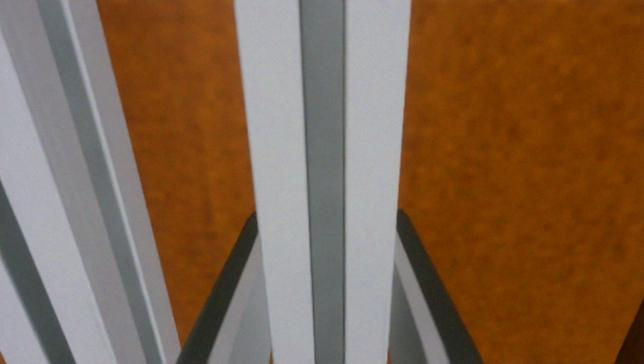

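Request:
{"api": "move", "payload": {
  "target": {"side":"right","x":0.410,"y":-0.191,"z":0.302,"quat_wxyz":[0.999,-0.044,0,-0.012]},
  "min_time_s": 1.5,
  "cameras": []
}}

Request:
{"api": "move", "payload": {
  "joints": {"right_gripper_m":0.042},
  "cameras": ["right_wrist_camera"]
}}

Request:
{"api": "move", "payload": {
  "joints": {"torso_squat_rad":0.65},
  "min_time_s": 2.5,
  "cameras": ["right_wrist_camera"]
}}

Scene clock: 804.70 s.
Joint torques (N m): left_arm=[18.84 2.49 1.45 3.03 0.1 0.29 0.21] | right_arm=[-16.17 -7.27 -0.45 -10.6 1.1 -6.66 -0.42]
External joint torques (N m): left_arm=[0.82 -0.46 -0.93 -0.33 0.06 0.02 0.2] | right_arm=[-6.39 -5.61 -0.81 -5.47 0.81 -6.68 -0.42]
Motor temperatures (°C): left_arm=[38 33 33 36 43 38 43] | right_arm=[38 39 32 43 40 42 37]
Wrist force (N): left_arm=[-0.3 -1.1 -8.6] | right_arm=[-25.3 -6.7 29.0]
Wrist torque (N m): left_arm=[-0.26 -0.22 0.23] | right_arm=[-0.05 0.85 -0.46]
Wrist force, peak (N): left_arm=[-0.3 -1.2 -8.9] | right_arm=[-33.2 -8.8 43.1]
move: done
base_odometry: x=+0.528 y=-0.285 heading=-0.012
lidar_m: 0.25 0.27 0.39 1.66 2.24 1.61 1.54 1.59 2.14 4.40 0.35 0.26
base_status: not commanded
joint_positions: torso_squat_rad=+0.800 torso_shift_rad=+0.180 torso_pitch_rad=+0.919 torso_yaw_rad=-0.002 left_shoulder_pitch_rad=+1.200 left_shoulder_roll_rad=+0.350 left_shoulder_yaw_rad=-0.003 left_elbow_rad=-1.900 left_forearm_roll_rad=-0.008 left_wrist_pitch_rad=-0.048 left_hand_roll_rad=+0.025 left_gripper_m=+0.101 right_shoulder_pitch_rad=-1.147 right_shoulder_roll_rad=-0.129 right_shoulder_yaw_rad=-0.213 right_elbow_rad=-0.612 right_forearm_roll_rad=+0.180 right_wrist_pitch_rad=+0.822 right_hand_roll_rad=-0.263 right_gripper_m=+0.029 head_pan_rad=+0.000 head_tilt_rad=+0.400
joint_status: all done
wheel_motors_off: 0
motor_effort: left_wheel=+8(8) right_wheel=-2(5)
chest: x=+0.1051 y=+0.0004 z=+0.9480 quat_wxyz=(+0.896, -0.001, +0.443, -0.001) (m; base frame)
left_hand: x=-0.1835 y=+0.3940 z=+0.6610 quat_wxyz=(+0.983, +0.114, +0.083, -0.120) (m; base frame)
right_hand: x=+0.4075 y=-0.1905 z=+0.3019 quat_wxyz=(+0.999, -0.043, +0.002, -0.012) (m; base frame)
right_hand_status: reached (checked arc, planned for 1.5 s): 3 mm and 0.2 deg off.
pictures: none
No camera images: "cameras" was empty.

Scene clock: 805.33 s.
Joint torques (N m): left_arm=[19.19 3.16 1.77 2.8 0.08 0.41 0.28] | right_arm=[-10.94 -3.49 0.26 -6.82 0.9 -0.21 -0.43]
External joint torques (N m): left_arm=[1.17 0.21 -0.61 -0.58 0.04 0.14 0.27] | right_arm=[-1.15 -1.95 -0.09 -1.67 0.61 -0.21 -0.43]
Motor temperatures (°C): left_arm=[38 33 33 36 43 38 43] | right_arm=[38 39 32 43 40 42 37]
Wrist force (N): left_arm=[-0.3 -1.6 -8.4] | right_arm=[-4.9 -3.6 -12.8]
Wrist torque (N m): left_arm=[-0.20 -0.24 0.19] | right_arm=[0.04 -0.52 -0.33]
Wrist force, peak (N): left_arm=[-0.3 -1.1 -8.7] | right_arm=[-25.0 -6.3 26.3]
move: done
base_odometry: x=+0.528 y=-0.285 heading=-0.012
lidar_m: 0.25 0.26 0.38 1.66 2.25 1.62 1.54 1.59 2.15 4.39 0.35 0.26
base_status: not commanded
joint_positions: torso_squat_rad=+0.800 torso_shift_rad=+0.180 torso_pitch_rad=+0.920 torso_yaw_rad=-0.002 left_shoulder_pitch_rad=+1.200 left_shoulder_roll_rad=+0.350 left_shoulder_yaw_rad=-0.003 left_elbow_rad=-1.900 left_forearm_roll_rad=-0.008 left_wrist_pitch_rad=-0.048 left_hand_roll_rad=+0.025 left_gripper_m=+0.101 right_shoulder_pitch_rad=-1.148 right_shoulder_roll_rad=-0.130 right_shoulder_yaw_rad=-0.213 right_elbow_rad=-0.613 right_forearm_roll_rad=+0.180 right_wrist_pitch_rad=+0.820 right_hand_roll_rad=-0.263 right_gripper_m=+0.042 head_pan_rad=+0.000 head_tilt_rad=+0.400
joint_status: all done
wheel_motors_off: 0
motor_effort: left_wheel=+6(9) right_wheel=-4(7)
chest: x=+0.1055 y=+0.0003 z=+0.9478 quat_wxyz=(+0.896, -0.001, +0.444, -0.001) (m; base frame)
left_hand: x=-0.1834 y=+0.3940 z=+0.6611 quat_wxyz=(+0.983, +0.114, +0.083, -0.120) (m; base frame)
right_hand: x=+0.4092 y=-0.1906 z=+0.3018 quat_wxyz=(+0.999, -0.043, +0.000, -0.012) (m; base frame)
pictures: right_wrist_camera
camera_calibration:
right_wrist_camera: T_world_to_cam=[[-0.999114, 0.0410207, -0.00936617, 0.421171], [0.0346248, 0.928023, 0.37091, 0.0809869], [0.023907, 0.370257, -0.928622, 0.415162], [0, 0, 0, 1]] pos_world=[0.408069, -0.246151, 0.359434]

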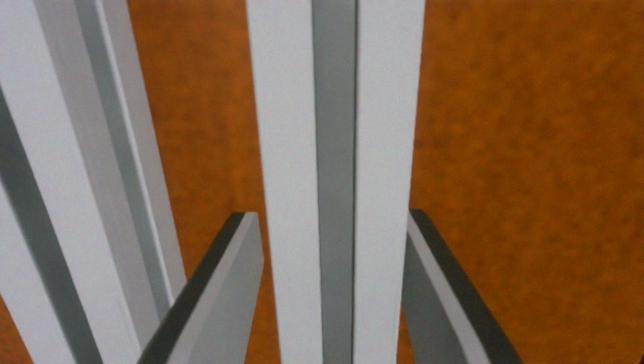

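Scene clock: 808.13 s.
Joint torques (N m): left_arm=[18.66 2.32 1.77 3.14 -0.07 0.4 0.02] | right_arm=[-10.3 -3.53 -0.24 -6.74 0.87 -0.13 -0.37]
External joint torques (N m): left_arm=[0.64 -0.63 -0.6 -0.24 -0.11 0.13 0.01] | right_arm=[-0.52 -1.93 -0.6 -1.6 0.58 -0.14 -0.37]
Motor temperatures (°C): left_arm=[38 33 33 36 43 38 43] | right_arm=[38 39 32 43 40 42 37]
Wrist force (N): left_arm=[-0.2 -1.4 -8.2] | right_arm=[-5.3 -3.9 -12.4]
Wrist torque (N m): left_arm=[-0.21 -0.21 0.17] | right_arm=[0.03 -0.55 -0.33]
Wrist force, peak (N): left_arm=[-0.4 -1.1 -8.9] | right_arm=[-8.6 -3.5 -14.7]
move: done
base_odometry: x=+0.528 y=-0.285 heading=-0.012
lidar_m: 0.25 0.27 0.38 1.67 2.26 1.63 1.53 1.59 2.15 4.41 0.35 0.26
base_status: not commanded
joint_positions: torso_squat_rad=+0.650 torso_shift_rad=+0.180 torso_pitch_rad=+0.920 torso_yaw_rad=-0.002 left_shoulder_pitch_rad=+1.200 left_shoulder_roll_rad=+0.350 left_shoulder_yaw_rad=-0.003 left_elbow_rad=-1.900 left_forearm_roll_rad=-0.008 left_wrist_pitch_rad=-0.048 left_hand_roll_rad=+0.025 left_gripper_m=+0.101 right_shoulder_pitch_rad=-1.148 right_shoulder_roll_rad=-0.130 right_shoulder_yaw_rad=-0.213 right_elbow_rad=-0.613 right_forearm_roll_rad=+0.180 right_wrist_pitch_rad=+0.820 right_hand_roll_rad=-0.263 right_gripper_m=+0.042 head_pan_rad=+0.000 head_tilt_rad=+0.400
joint_status: all done
wheel_motors_off: 0
motor_effort: left_wheel=+6(7) right_wheel=-4(7)
chest: x=+0.1180 y=+0.0004 z=+1.0161 quat_wxyz=(+0.896, -0.001, +0.444, -0.001) (m; base frame)
left_hand: x=-0.1709 y=+0.3940 z=+0.7296 quat_wxyz=(+0.983, +0.114, +0.084, -0.120) (m; base frame)
right_hand: x=+0.4216 y=-0.1906 z=+0.3701 quat_wxyz=(+0.999, -0.043, +0.000, -0.012) (m; base frame)
pictures: right_wrist_camera
camera_calibration:
right_wrist_camera: T_world_to_cam=[[-0.999118, 0.0410087, -0.00907388, 0.434077], [0.0347229, 0.928035, 0.37087, 0.055236], [0.0236298, 0.370228, -0.92864, 0.478342], [0, 0, 0, 1]] pos_world=[0.420473, -0.246158, 0.427661]

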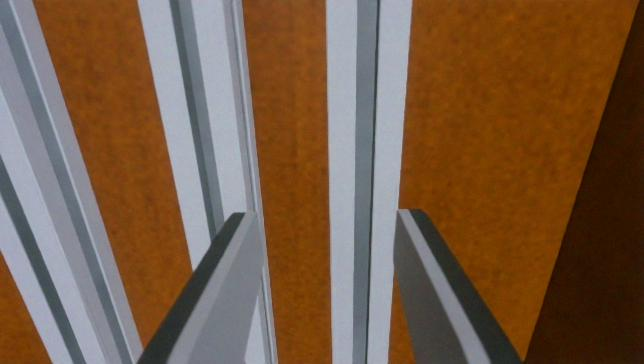

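Request:
{"api": "move", "payload": {
  "joints": {"torso_squat_rad":0.45},
  "cameras": []
}}

Request:
{"api": "move", "payload": {
  "joints": {"torso_pitch_rad":0.5,"torso_shift_rad":0},
  "cameras": []
}}

Request:
{"api": "move", "payload": {
  "target": {"side":"right","x":0.45,"y":-0.19,"z":0.85,"quat_wxyz":[0.981,-0.045,-0.186,-0.015]},
  "min_time_s": 1.5,
  "cameras": ["head_camera"]
}}

Request:
{"api": "move", "payload": {
  "base": {"x_m_s":-0.25,"for_s":2.15},
  "cameras": []
}}

Request:
{"api": "move", "payload": {
  "joints": {"torso_squat_rad":0.8,"right_shoulder_pitch_rad":0.2,"right_shoulder_roll_rad":-0.15,"right_shoulder_yaw_rad":0,"right_elbow_rad":-1.8,"right_forearm_roll_rad":0,"right_wrist_pitch_rad":-0.3,"right_hand_roll_rad":1.57,"right_gripper_m":0.046},
  "base": {"turn_rad_s":0.6,"for_s":2.63},
  "cameras": []
}}

Request:
{"api": "move", "payload": {
  "base": {"x_m_s":0.3,"for_s":4.37},
  "joints": {"torso_squat_rad":1.05},
  "cameras": []
}}

Request:
{"api": "move", "payload": {
  "base": {"turn_rad_s":-0.6,"for_s":2.63},
  "cameras": []
}}

Request:
{"api": "move", "payload": {
  "target": {"side":"right","x":0.42,"y":-0.185,"z":0.55,"quat_wxyz":[0.5,-0.5,-0.5,0.5]},
  "min_time_s": 1.5,
  "cameras": ["right_wrist_camera"]
}}

Scene clock: 817.90 s.
Joint torques (N m): left_arm=[19.47 3.34 2.12 3.08 -0.16 0.37 0.36] | right_arm=[-10.52 -3.2 -0.02 -6.26 0.87 -0.05 -0.46]
External joint torques (N m): left_arm=[1.45 0.4 -0.25 -0.3 -0.2 0.1 0.34] | right_arm=[-0.73 -1.6 -0.38 -1.11 0.58 -0.05 -0.46]
Motor temperatures (°C): left_arm=[38 33 33 36 43 38 43] | right_arm=[38 39 32 42 40 42 37]
Wrist force (N): left_arm=[-0.2 -0.7 -8.6] | right_arm=[-4.9 -3.6 -12.4]
Wrist torque (N m): left_arm=[-0.27 -0.21 0.20] | right_arm=[0.01 -0.47 -0.36]
Wrist force, peak (N): left_arm=[0.0 -1.2 -8.8] | right_arm=[-5.3 -3.7 -12.8]
move: done
base_odometry: x=+0.528 y=-0.285 heading=-0.012
lidar_m: 0.25 0.26 0.38 1.65 2.26 1.62 1.53 1.58 2.14 4.40 0.35 0.26
base_status: not commanded
joint_positions: torso_squat_rad=+0.450 torso_shift_rad=+0.180 torso_pitch_rad=+0.920 torso_yaw_rad=-0.002 left_shoulder_pitch_rad=+1.200 left_shoulder_roll_rad=+0.350 left_shoulder_yaw_rad=-0.003 left_elbow_rad=-1.900 left_forearm_roll_rad=-0.008 left_wrist_pitch_rad=-0.048 left_hand_roll_rad=+0.025 left_gripper_m=+0.101 right_shoulder_pitch_rad=-1.148 right_shoulder_roll_rad=-0.130 right_shoulder_yaw_rad=-0.213 right_elbow_rad=-0.613 right_forearm_roll_rad=+0.180 right_wrist_pitch_rad=+0.820 right_hand_roll_rad=-0.263 right_gripper_m=+0.042 head_pan_rad=+0.000 head_tilt_rad=+0.400
joint_status: all done
wheel_motors_off: 0
motor_effort: left_wheel=+6(7) right_wheel=-5(8)
chest: x=+0.1311 y=+0.0004 z=+1.0880 quat_wxyz=(+0.896, -0.001, +0.444, -0.001) (m; base frame)
left_hand: x=-0.1578 y=+0.3940 z=+0.8015 quat_wxyz=(+0.983, +0.114, +0.083, -0.120) (m; base frame)
right_hand: x=+0.4348 y=-0.1906 z=+0.4420 quat_wxyz=(+0.999, -0.043, +0.000, -0.012) (m; base frame)
pictures: none
No camera images: "cameras" was empty.

Scene clock: 820.13 s.
Joint torques (N m): left_arm=[15.87 4.21 2.73 -1.06 -0.25 -0.56 0.23] | right_arm=[-18.88 -5.63 0 -9.04 0.81 -0.89 -0.4]
External joint torques (N m): left_arm=[0.38 -0.15 -0.72 -0.36 -0.31 -0.08 0.23] | right_arm=[0.05 -0.68 -0.37 -0.84 0.34 -0.13 -0.42]
Motor temperatures (°C): left_arm=[38 33 33 36 43 38 43] | right_arm=[38 39 32 42 40 42 37]
Wrist force (N): left_arm=[-2.8 -1.4 -8.4] | right_arm=[-7.6 -3.5 -11.7]
Wrist torque (N m): left_arm=[-0.24 -0.38 0.24] | right_arm=[-0.02 -0.64 -0.38]
Wrist force, peak (N): left_arm=[-2.5 -1.5 -8.6] | right_arm=[-7.5 -4.0 -12.0]
move: done
base_odometry: x=+0.528 y=-0.285 heading=-0.012
lidar_m: 0.25 0.26 0.38 1.66 2.25 1.63 1.54 1.59 2.14 4.40 0.35 0.27
base_status: not commanded
joint_positions: torso_squat_rad=+0.450 torso_shift_rad=+0.000 torso_pitch_rad=+0.500 torso_yaw_rad=-0.002 left_shoulder_pitch_rad=+1.200 left_shoulder_roll_rad=+0.350 left_shoulder_yaw_rad=-0.003 left_elbow_rad=-1.900 left_forearm_roll_rad=-0.008 left_wrist_pitch_rad=-0.048 left_hand_roll_rad=+0.025 left_gripper_m=+0.101 right_shoulder_pitch_rad=-1.148 right_shoulder_roll_rad=-0.130 right_shoulder_yaw_rad=-0.213 right_elbow_rad=-0.613 right_forearm_roll_rad=+0.180 right_wrist_pitch_rad=+0.820 right_hand_roll_rad=-0.263 right_gripper_m=+0.042 head_pan_rad=+0.000 head_tilt_rad=+0.400
joint_status: all done
wheel_motors_off: 0
motor_effort: left_wheel=+7(7) right_wheel=-4(8)
chest: x=-0.0797 y=+0.0004 z=+1.1824 quat_wxyz=(+0.969, -0.001, +0.247, -0.001) (m; base frame)
left_hand: x=-0.2266 y=+0.3940 z=+0.8028 quat_wxyz=(+0.978, +0.137, -0.123, -0.094) (m; base frame)
right_hand: x=+0.4613 y=-0.1907 z=+0.7165 quat_wxyz=(+0.977, -0.040, -0.209, -0.021) (m; base frame)
pictures: none
No camera images: "cameras" was empty.

Scene clock: 821.97 s.
Joint torques (N m): left_arm=[16.29 3.61 3.01 -1.02 0.01 -0.29 0.23] | right_arm=[-17.22 -2.36 0.28 -10.75 0.51 -0.96 0]
External joint torques (N m): left_arm=[0.8 -0.75 -0.44 -0.33 -0.05 0.18 0.24] | right_arm=[0.88 1.65 -0.46 -1.68 0.03 -0.23 -0.01]
Motor temperatures (°C): left_arm=[38 33 33 36 43 38 43] | right_arm=[38 39 32 42 40 42 37]
Wrist force (N): left_arm=[-2.5 -1.7 -8.3] | right_arm=[-7.2 -3.9 -11.7]
Wrist torque (N m): left_arm=[-0.19 -0.33 0.24] | right_arm=[0.04 -0.64 -0.41]
Wrist force, peak (N): left_arm=[-3.1 -1.5 -8.4] | right_arm=[-8.0 -3.3 -12.2]
move: done
base_odometry: x=+0.528 y=-0.285 heading=-0.012
lidar_m: 0.25 0.27 0.39 1.66 2.25 1.61 1.53 1.58 2.15 4.41 0.35 0.26
base_status: not commanded
joint_positions: torso_squat_rad=+0.450 torso_shift_rad=+0.000 torso_pitch_rad=+0.500 torso_yaw_rad=-0.002 left_shoulder_pitch_rad=+1.200 left_shoulder_roll_rad=+0.350 left_shoulder_yaw_rad=-0.003 left_elbow_rad=-1.900 left_forearm_roll_rad=-0.008 left_wrist_pitch_rad=-0.048 left_hand_roll_rad=+0.025 left_gripper_m=+0.101 right_shoulder_pitch_rad=-1.037 right_shoulder_roll_rad=-0.074 right_shoulder_yaw_rad=-0.224 right_elbow_rad=-1.362 right_forearm_roll_rad=+0.172 right_wrist_pitch_rad=+1.490 right_hand_roll_rad=-0.114 right_gripper_m=+0.042 head_pan_rad=+0.000 head_tilt_rad=+0.400
joint_status: all done
wheel_motors_off: 0
motor_effort: left_wheel=+7(8) right_wheel=-5(8)
chest: x=-0.0796 y=+0.0004 z=+1.1824 quat_wxyz=(+0.969, -0.001, +0.247, -0.001) (m; base frame)
left_hand: x=-0.2266 y=+0.3940 z=+0.8029 quat_wxyz=(+0.978, +0.137, -0.123, -0.094) (m; base frame)
right_hand: x=+0.4498 y=-0.1902 z=+0.8506 quat_wxyz=(+0.982, -0.046, -0.184, -0.015) (m; base frame)
right_hand_status: reached (checked arc, planned for 1.5 s): 1 mm and 0.2 deg off.
pictures: head_camera
camera_calibration:
head_camera: T_world_to_cam=[[-0.058083, -0.998113, 0.0199046, -0.0187389], [-0.751538, 0.0305926, -0.65898, 0.971403], [0.657127, -0.0532346, -0.751897, 0.930942], [0, 0, 0, 1]] pos_world=[0.117211, 0.00113708, 1.34048]

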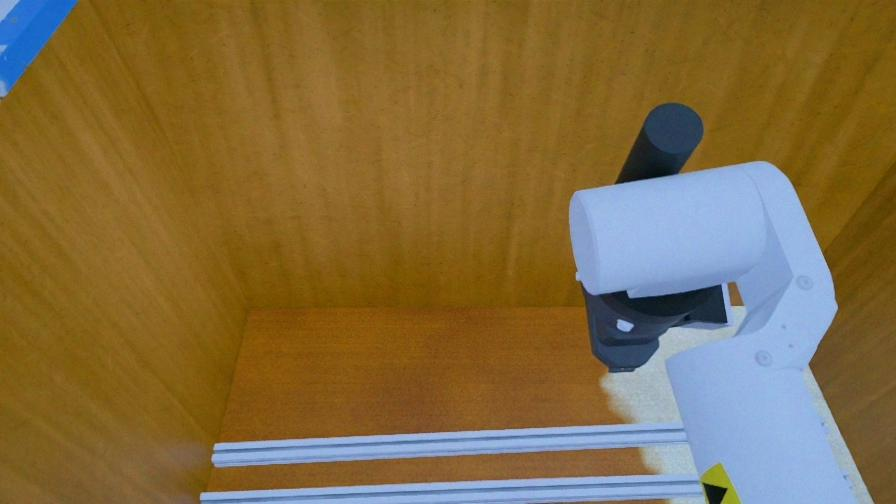

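Scene clock: 825.30 s.
Joint torques (N m): left_arm=[16.99 3.88 2.64 -1.4 0.01 -0.25 0.08] | right_arm=[-18.17 -3.05 0.48 -10.26 0.62 -0.88 0.04]
External joint torques (N m): left_arm=[1.5 -0.48 -0.81 -0.71 -0.05 0.23 0.09] | right_arm=[-0.07 0.96 -0.26 -1.19 0.15 -0.16 0.02]
Motor temperatures (°C): left_arm=[38 33 33 36 43 38 43] | right_arm=[38 39 32 42 40 41 37]
Wrist force (N): left_arm=[-2.7 -1.7 -8.5] | right_arm=[-7.1 -4.2 -11.8]
Wrist torque (N m): left_arm=[-0.20 -0.33 0.25] | right_arm=[0.05 -0.61 -0.40]
Wrist force, peak (N): left_arm=[-3.0 -1.6 -8.7] | right_arm=[-7.3 -4.3 -12.1]
move: done
base_odometry: x=-0.013 y=-0.279 heading=-0.010
lidar_m: 0.79 0.83 1.43 4.22 1.46 1.05 0.99 1.03 1.39 3.66 1.09 0.82
base_status: done (sent for 2.17 of 2.17 s)
joint_positions: torso_squat_rad=+0.450 torso_shift_rad=+0.000 torso_pitch_rad=+0.500 torso_yaw_rad=-0.002 left_shoulder_pitch_rad=+1.200 left_shoulder_roll_rad=+0.350 left_shoulder_yaw_rad=-0.003 left_elbow_rad=-1.900 left_forearm_roll_rad=-0.008 left_wrist_pitch_rad=-0.048 left_hand_roll_rad=+0.025 left_gripper_m=+0.101 right_shoulder_pitch_rad=-1.037 right_shoulder_roll_rad=-0.074 right_shoulder_yaw_rad=-0.224 right_elbow_rad=-1.362 right_forearm_roll_rad=+0.172 right_wrist_pitch_rad=+1.490 right_hand_roll_rad=-0.114 right_gripper_m=+0.042 head_pan_rad=+0.000 head_tilt_rad=+0.400
joint_status: not commanded
wheel_motors_off: 0
motor_effort: left_wheel=+17(39) right_wheel=-14(31)
chest: x=-0.0797 y=+0.0004 z=+1.1824 quat_wxyz=(+0.969, -0.001, +0.247, -0.001) (m; base frame)
left_hand: x=-0.2267 y=+0.3941 z=+0.8029 quat_wxyz=(+0.978, +0.137, -0.123, -0.094) (m; base frame)
right_hand: x=+0.4497 y=-0.1902 z=+0.8506 quat_wxyz=(+0.982, -0.046, -0.184, -0.016) (m; base frame)
pictures: none
No camera images: "cameras" was empty.

Scene clock: 829.47 s.
Joint torques (N m): left_arm=[16.65 4.43 2.55 -1 -0.06 -0.39 0.32] | right_arm=[1.23 -3.56 -1.39 -10.28 0.3 -1.98 -0.43]
External joint torques (N m): left_arm=[1.16 0.07 -0.9 -0.3 -0.12 0.09 0.32] | right_arm=[-0.96 -0.67 0.66 -1.59 0.23 -0.08 -0.42]
Motor temperatures (°C): left_arm=[38 33 33 36 43 38 43] | right_arm=[38 39 32 42 40 41 37]
Wrist force (N): left_arm=[-2.9 -2.1 -8.1] | right_arm=[-3.5 1.8 -7.6]
Wrist torque (N m): left_arm=[-0.13 -0.35 0.20] | right_arm=[-0.33 -0.35 -0.34]
Wrist force, peak (N): left_arm=[-3.1 -2.0 -8.5] | right_arm=[-8.7 -2.4 -11.3]
move: done
base_odometry: x=-0.013 y=-0.279 heading=+1.569
lidar_m: 3.99 1.43 1.04 1.01 1.04 1.42 3.84 1.07 0.82 0.79 0.83 1.44
base_status: done (sent for 2.63 of 2.63 s)
joint_positions: torso_squat_rad=+0.800 torso_shift_rad=+0.000 torso_pitch_rad=+0.500 torso_yaw_rad=-0.002 left_shoulder_pitch_rad=+1.200 left_shoulder_roll_rad=+0.350 left_shoulder_yaw_rad=-0.003 left_elbow_rad=-1.900 left_forearm_roll_rad=-0.008 left_wrist_pitch_rad=-0.048 left_hand_roll_rad=+0.025 left_gripper_m=+0.101 right_shoulder_pitch_rad=+0.200 right_shoulder_roll_rad=-0.150 right_shoulder_yaw_rad=+0.000 right_elbow_rad=-1.800 right_forearm_roll_rad=+0.000 right_wrist_pitch_rad=-0.300 right_hand_roll_rad=+1.570 right_gripper_m=+0.046 head_pan_rad=+0.000 head_tilt_rad=+0.400
joint_status: all done
wheel_motors_off: 0
motor_effort: left_wheel=+5(46) right_wheel=+14(49)
chest: x=-0.0797 y=+0.0003 z=+1.0398 quat_wxyz=(+0.969, -0.001, +0.247, -0.001) (m; base frame)
left_hand: x=-0.2266 y=+0.3940 z=+0.6602 quat_wxyz=(+0.978, +0.137, -0.123, -0.094) (m; base frame)
right_hand: x=+0.2494 y=-0.2725 z=+0.7025 quat_wxyz=(+0.492, -0.489, -0.423, +0.583) (m; base frame)
pictures: none
No camera images: "cameras" was empty.

Scene clock: 835.13 s.
Joint torques (N m): left_arm=[16.56 3.6 2.97 -0.85 0.09 -0.65 0.13] | right_arm=[2.3 -3.97 -1.11 -9.85 0.4 -1.96 -0.58]
External joint torques (N m): left_arm=[1.07 -0.76 -0.48 -0.16 0.03 -0.17 0.14] | right_arm=[0.11 -1.08 0.94 -1.16 0.34 -0.06 -0.56]
Motor temperatures (°C): left_arm=[38 33 33 36 43 38 43] | right_arm=[38 39 32 42 40 41 37]
Wrist force (N): left_arm=[-2.7 -1.7 -8.3] | right_arm=[-3.8 2.1 -7.7]
Wrist torque (N m): left_arm=[-0.18 -0.41 0.24] | right_arm=[-0.41 -0.39 -0.32]
Wrist force, peak (N): left_arm=[-3.0 -1.9 -8.6] | right_arm=[-3.9 2.3 -8.2]
move: done
base_odometry: x=-0.012 y=+1.031 heading=+1.570
lidar_m: 4.03 1.44 1.06 1.01 1.05 1.43 3.80 1.21 1.05 0.91 0.98 2.19
base_status: done (sent for 4.37 of 4.37 s)
joint_positions: torso_squat_rad=+1.050 torso_shift_rad=+0.000 torso_pitch_rad=+0.500 torso_yaw_rad=-0.002 left_shoulder_pitch_rad=+1.200 left_shoulder_roll_rad=+0.350 left_shoulder_yaw_rad=-0.003 left_elbow_rad=-1.900 left_forearm_roll_rad=-0.008 left_wrist_pitch_rad=-0.048 left_hand_roll_rad=+0.025 left_gripper_m=+0.101 right_shoulder_pitch_rad=+0.200 right_shoulder_roll_rad=-0.150 right_shoulder_yaw_rad=+0.000 right_elbow_rad=-1.800 right_forearm_roll_rad=+0.000 right_wrist_pitch_rad=-0.300 right_hand_roll_rad=+1.570 right_gripper_m=+0.046 head_pan_rad=+0.000 head_tilt_rad=+0.400
joint_status: all done
wheel_motors_off: 0
motor_effort: left_wheel=+7(43) right_wheel=-12(50)
chest: x=-0.0796 y=+0.0003 z=+0.9003 quat_wxyz=(+0.969, -0.001, +0.247, -0.001) (m; base frame)
left_hand: x=-0.2266 y=+0.3940 z=+0.5209 quat_wxyz=(+0.978, +0.137, -0.123, -0.094) (m; base frame)
right_hand: x=+0.2495 y=-0.2725 z=+0.5630 quat_wxyz=(+0.492, -0.489, -0.423, +0.583) (m; base frame)
pictures: none
No camera images: "cameras" was empty.

Scene clock: 839.30 s.
Joint torques (N m): left_arm=[16.41 4.46 2.17 -0.72 -0.1 -0.56 0.23] | right_arm=[2.35 -4.29 -0.9 -9.96 0.14 -1.91 -0.42]
External joint torques (N m): left_arm=[0.92 0.1 -1.27 -0.03 -0.16 -0.08 0.24] | right_arm=[0.17 -1.4 1.15 -1.27 0.08 -0.01 -0.41]
Motor temperatures (°C): left_arm=[38 33 33 36 43 38 43] | right_arm=[38 39 32 42 40 41 37]
Wrist force (N): left_arm=[-2.5 -1.5 -8.0] | right_arm=[-3.9 2.2 -7.7]
Wrist torque (N m): left_arm=[-0.25 -0.38 0.25] | right_arm=[-0.40 -0.39 -0.32]
Wrist force, peak (N): left_arm=[-3.1 -1.6 -8.7] | right_arm=[-3.9 2.2 -7.9]
move: done
base_odometry: x=-0.012 y=+1.030 heading=-0.009
lidar_m: 0.90 0.99 2.18 4.27 1.48 1.06 1.00 1.03 1.40 3.67 1.21 1.05
base_status: done (sent for 2.63 of 2.63 s)
joint_positions: torso_squat_rad=+1.050 torso_shift_rad=+0.000 torso_pitch_rad=+0.500 torso_yaw_rad=-0.002 left_shoulder_pitch_rad=+1.200 left_shoulder_roll_rad=+0.350 left_shoulder_yaw_rad=-0.003 left_elbow_rad=-1.900 left_forearm_roll_rad=-0.008 left_wrist_pitch_rad=-0.048 left_hand_roll_rad=+0.025 left_gripper_m=+0.101 right_shoulder_pitch_rad=+0.200 right_shoulder_roll_rad=-0.150 right_shoulder_yaw_rad=+0.000 right_elbow_rad=-1.800 right_forearm_roll_rad=+0.000 right_wrist_pitch_rad=-0.300 right_hand_roll_rad=+1.570 right_gripper_m=+0.046 head_pan_rad=+0.000 head_tilt_rad=+0.400
joint_status: not commanded
wheel_motors_off: 0
motor_effort: left_wheel=+16(38) right_wheel=+3(45)
chest: x=-0.0796 y=+0.0003 z=+0.9003 quat_wxyz=(+0.969, -0.001, +0.247, -0.001) (m; base frame)
left_hand: x=-0.2266 y=+0.3940 z=+0.5209 quat_wxyz=(+0.978, +0.137, -0.123, -0.094) (m; base frame)
right_hand: x=+0.2495 y=-0.2725 z=+0.5630 quat_wxyz=(+0.492, -0.489, -0.423, +0.583) (m; base frame)
pictures: none
No camera images: "cameras" was empty.

Scene clock: 841.13 s.
Joint torques (N m): left_arm=[16.55 3.77 2.45 -0.88 0.01 -0.45 0.3] | right_arm=[-8.83 1 -0.33 -9.6 0.26 -2.17 -0.08]
External joint torques (N m): left_arm=[1.06 -0.59 -1 -0.19 -0.05 0.02 0.31] | right_arm=[0.18 1.44 -0.71 -0.83 -0.08 -0.27 -0.08]
Motor temperatures (°C): left_arm=[38 33 33 36 43 38 43] | right_arm=[37 39 32 42 40 41 37]
Wrist force (N): left_arm=[-3.1 -1.6 -8.5] | right_arm=[-4.4 1.8 -6.1]
Wrist torque (N m): left_arm=[-0.22 -0.44 0.25] | right_arm=[-0.38 -0.46 -0.34]
Wrist force, peak (N): left_arm=[-3.2 -1.8 -8.5] | right_arm=[-4.0 2.1 -7.7]
move: done
base_odometry: x=-0.012 y=+1.030 heading=-0.009
lidar_m: 0.91 1.00 2.19 4.27 1.47 1.06 1.00 1.04 1.40 3.67 1.21 1.04
base_status: not commanded
joint_positions: torso_squat_rad=+1.050 torso_shift_rad=+0.000 torso_pitch_rad=+0.500 torso_yaw_rad=-0.002 left_shoulder_pitch_rad=+1.200 left_shoulder_roll_rad=+0.350 left_shoulder_yaw_rad=-0.003 left_elbow_rad=-1.900 left_forearm_roll_rad=-0.008 left_wrist_pitch_rad=-0.048 left_hand_roll_rad=+0.025 left_gripper_m=+0.101 right_shoulder_pitch_rad=-0.483 right_shoulder_roll_rad=+0.000 right_shoulder_yaw_rad=-0.079 right_elbow_rad=-1.145 right_forearm_roll_rad=-0.166 right_wrist_pitch_rad=-0.477 right_hand_roll_rad=+1.757 right_gripper_m=+0.046 head_pan_rad=+0.000 head_tilt_rad=+0.400
joint_status: all done
wheel_motors_off: 0
motor_effort: left_wheel=+17(17) right_wheel=+3(5)
chest: x=-0.0796 y=+0.0003 z=+0.9003 quat_wxyz=(+0.969, -0.001, +0.247, -0.001) (m; base frame)
left_hand: x=-0.2266 y=+0.3940 z=+0.5209 quat_wxyz=(+0.978, +0.137, -0.123, -0.094) (m; base frame)
right_hand: x=+0.4199 y=-0.1851 z=+0.5502 quat_wxyz=(+0.500, -0.499, -0.500, +0.501) (m; base frame)
right_hand_status: reached (checked arc, planned for 1.5 s): 0 mm and 0.1 deg off.
pictures: right_wrist_camera
camera_calibration:
right_wrist_camera: T_world_to_cam=[[0.00814212, -0.999811, -0.0176487, -0.177116], [-0.451437, 0.0120732, -0.892221, 0.7129], [0.892266, 0.0152319, -0.451254, -0.0495222], [0, 0, 0, 1]] pos_world=[0.367458, -0.184935, 0.610591]

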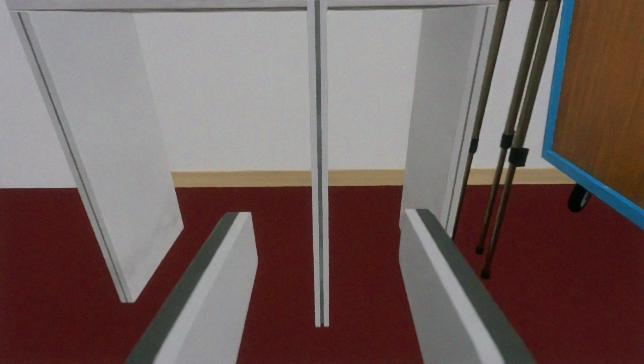

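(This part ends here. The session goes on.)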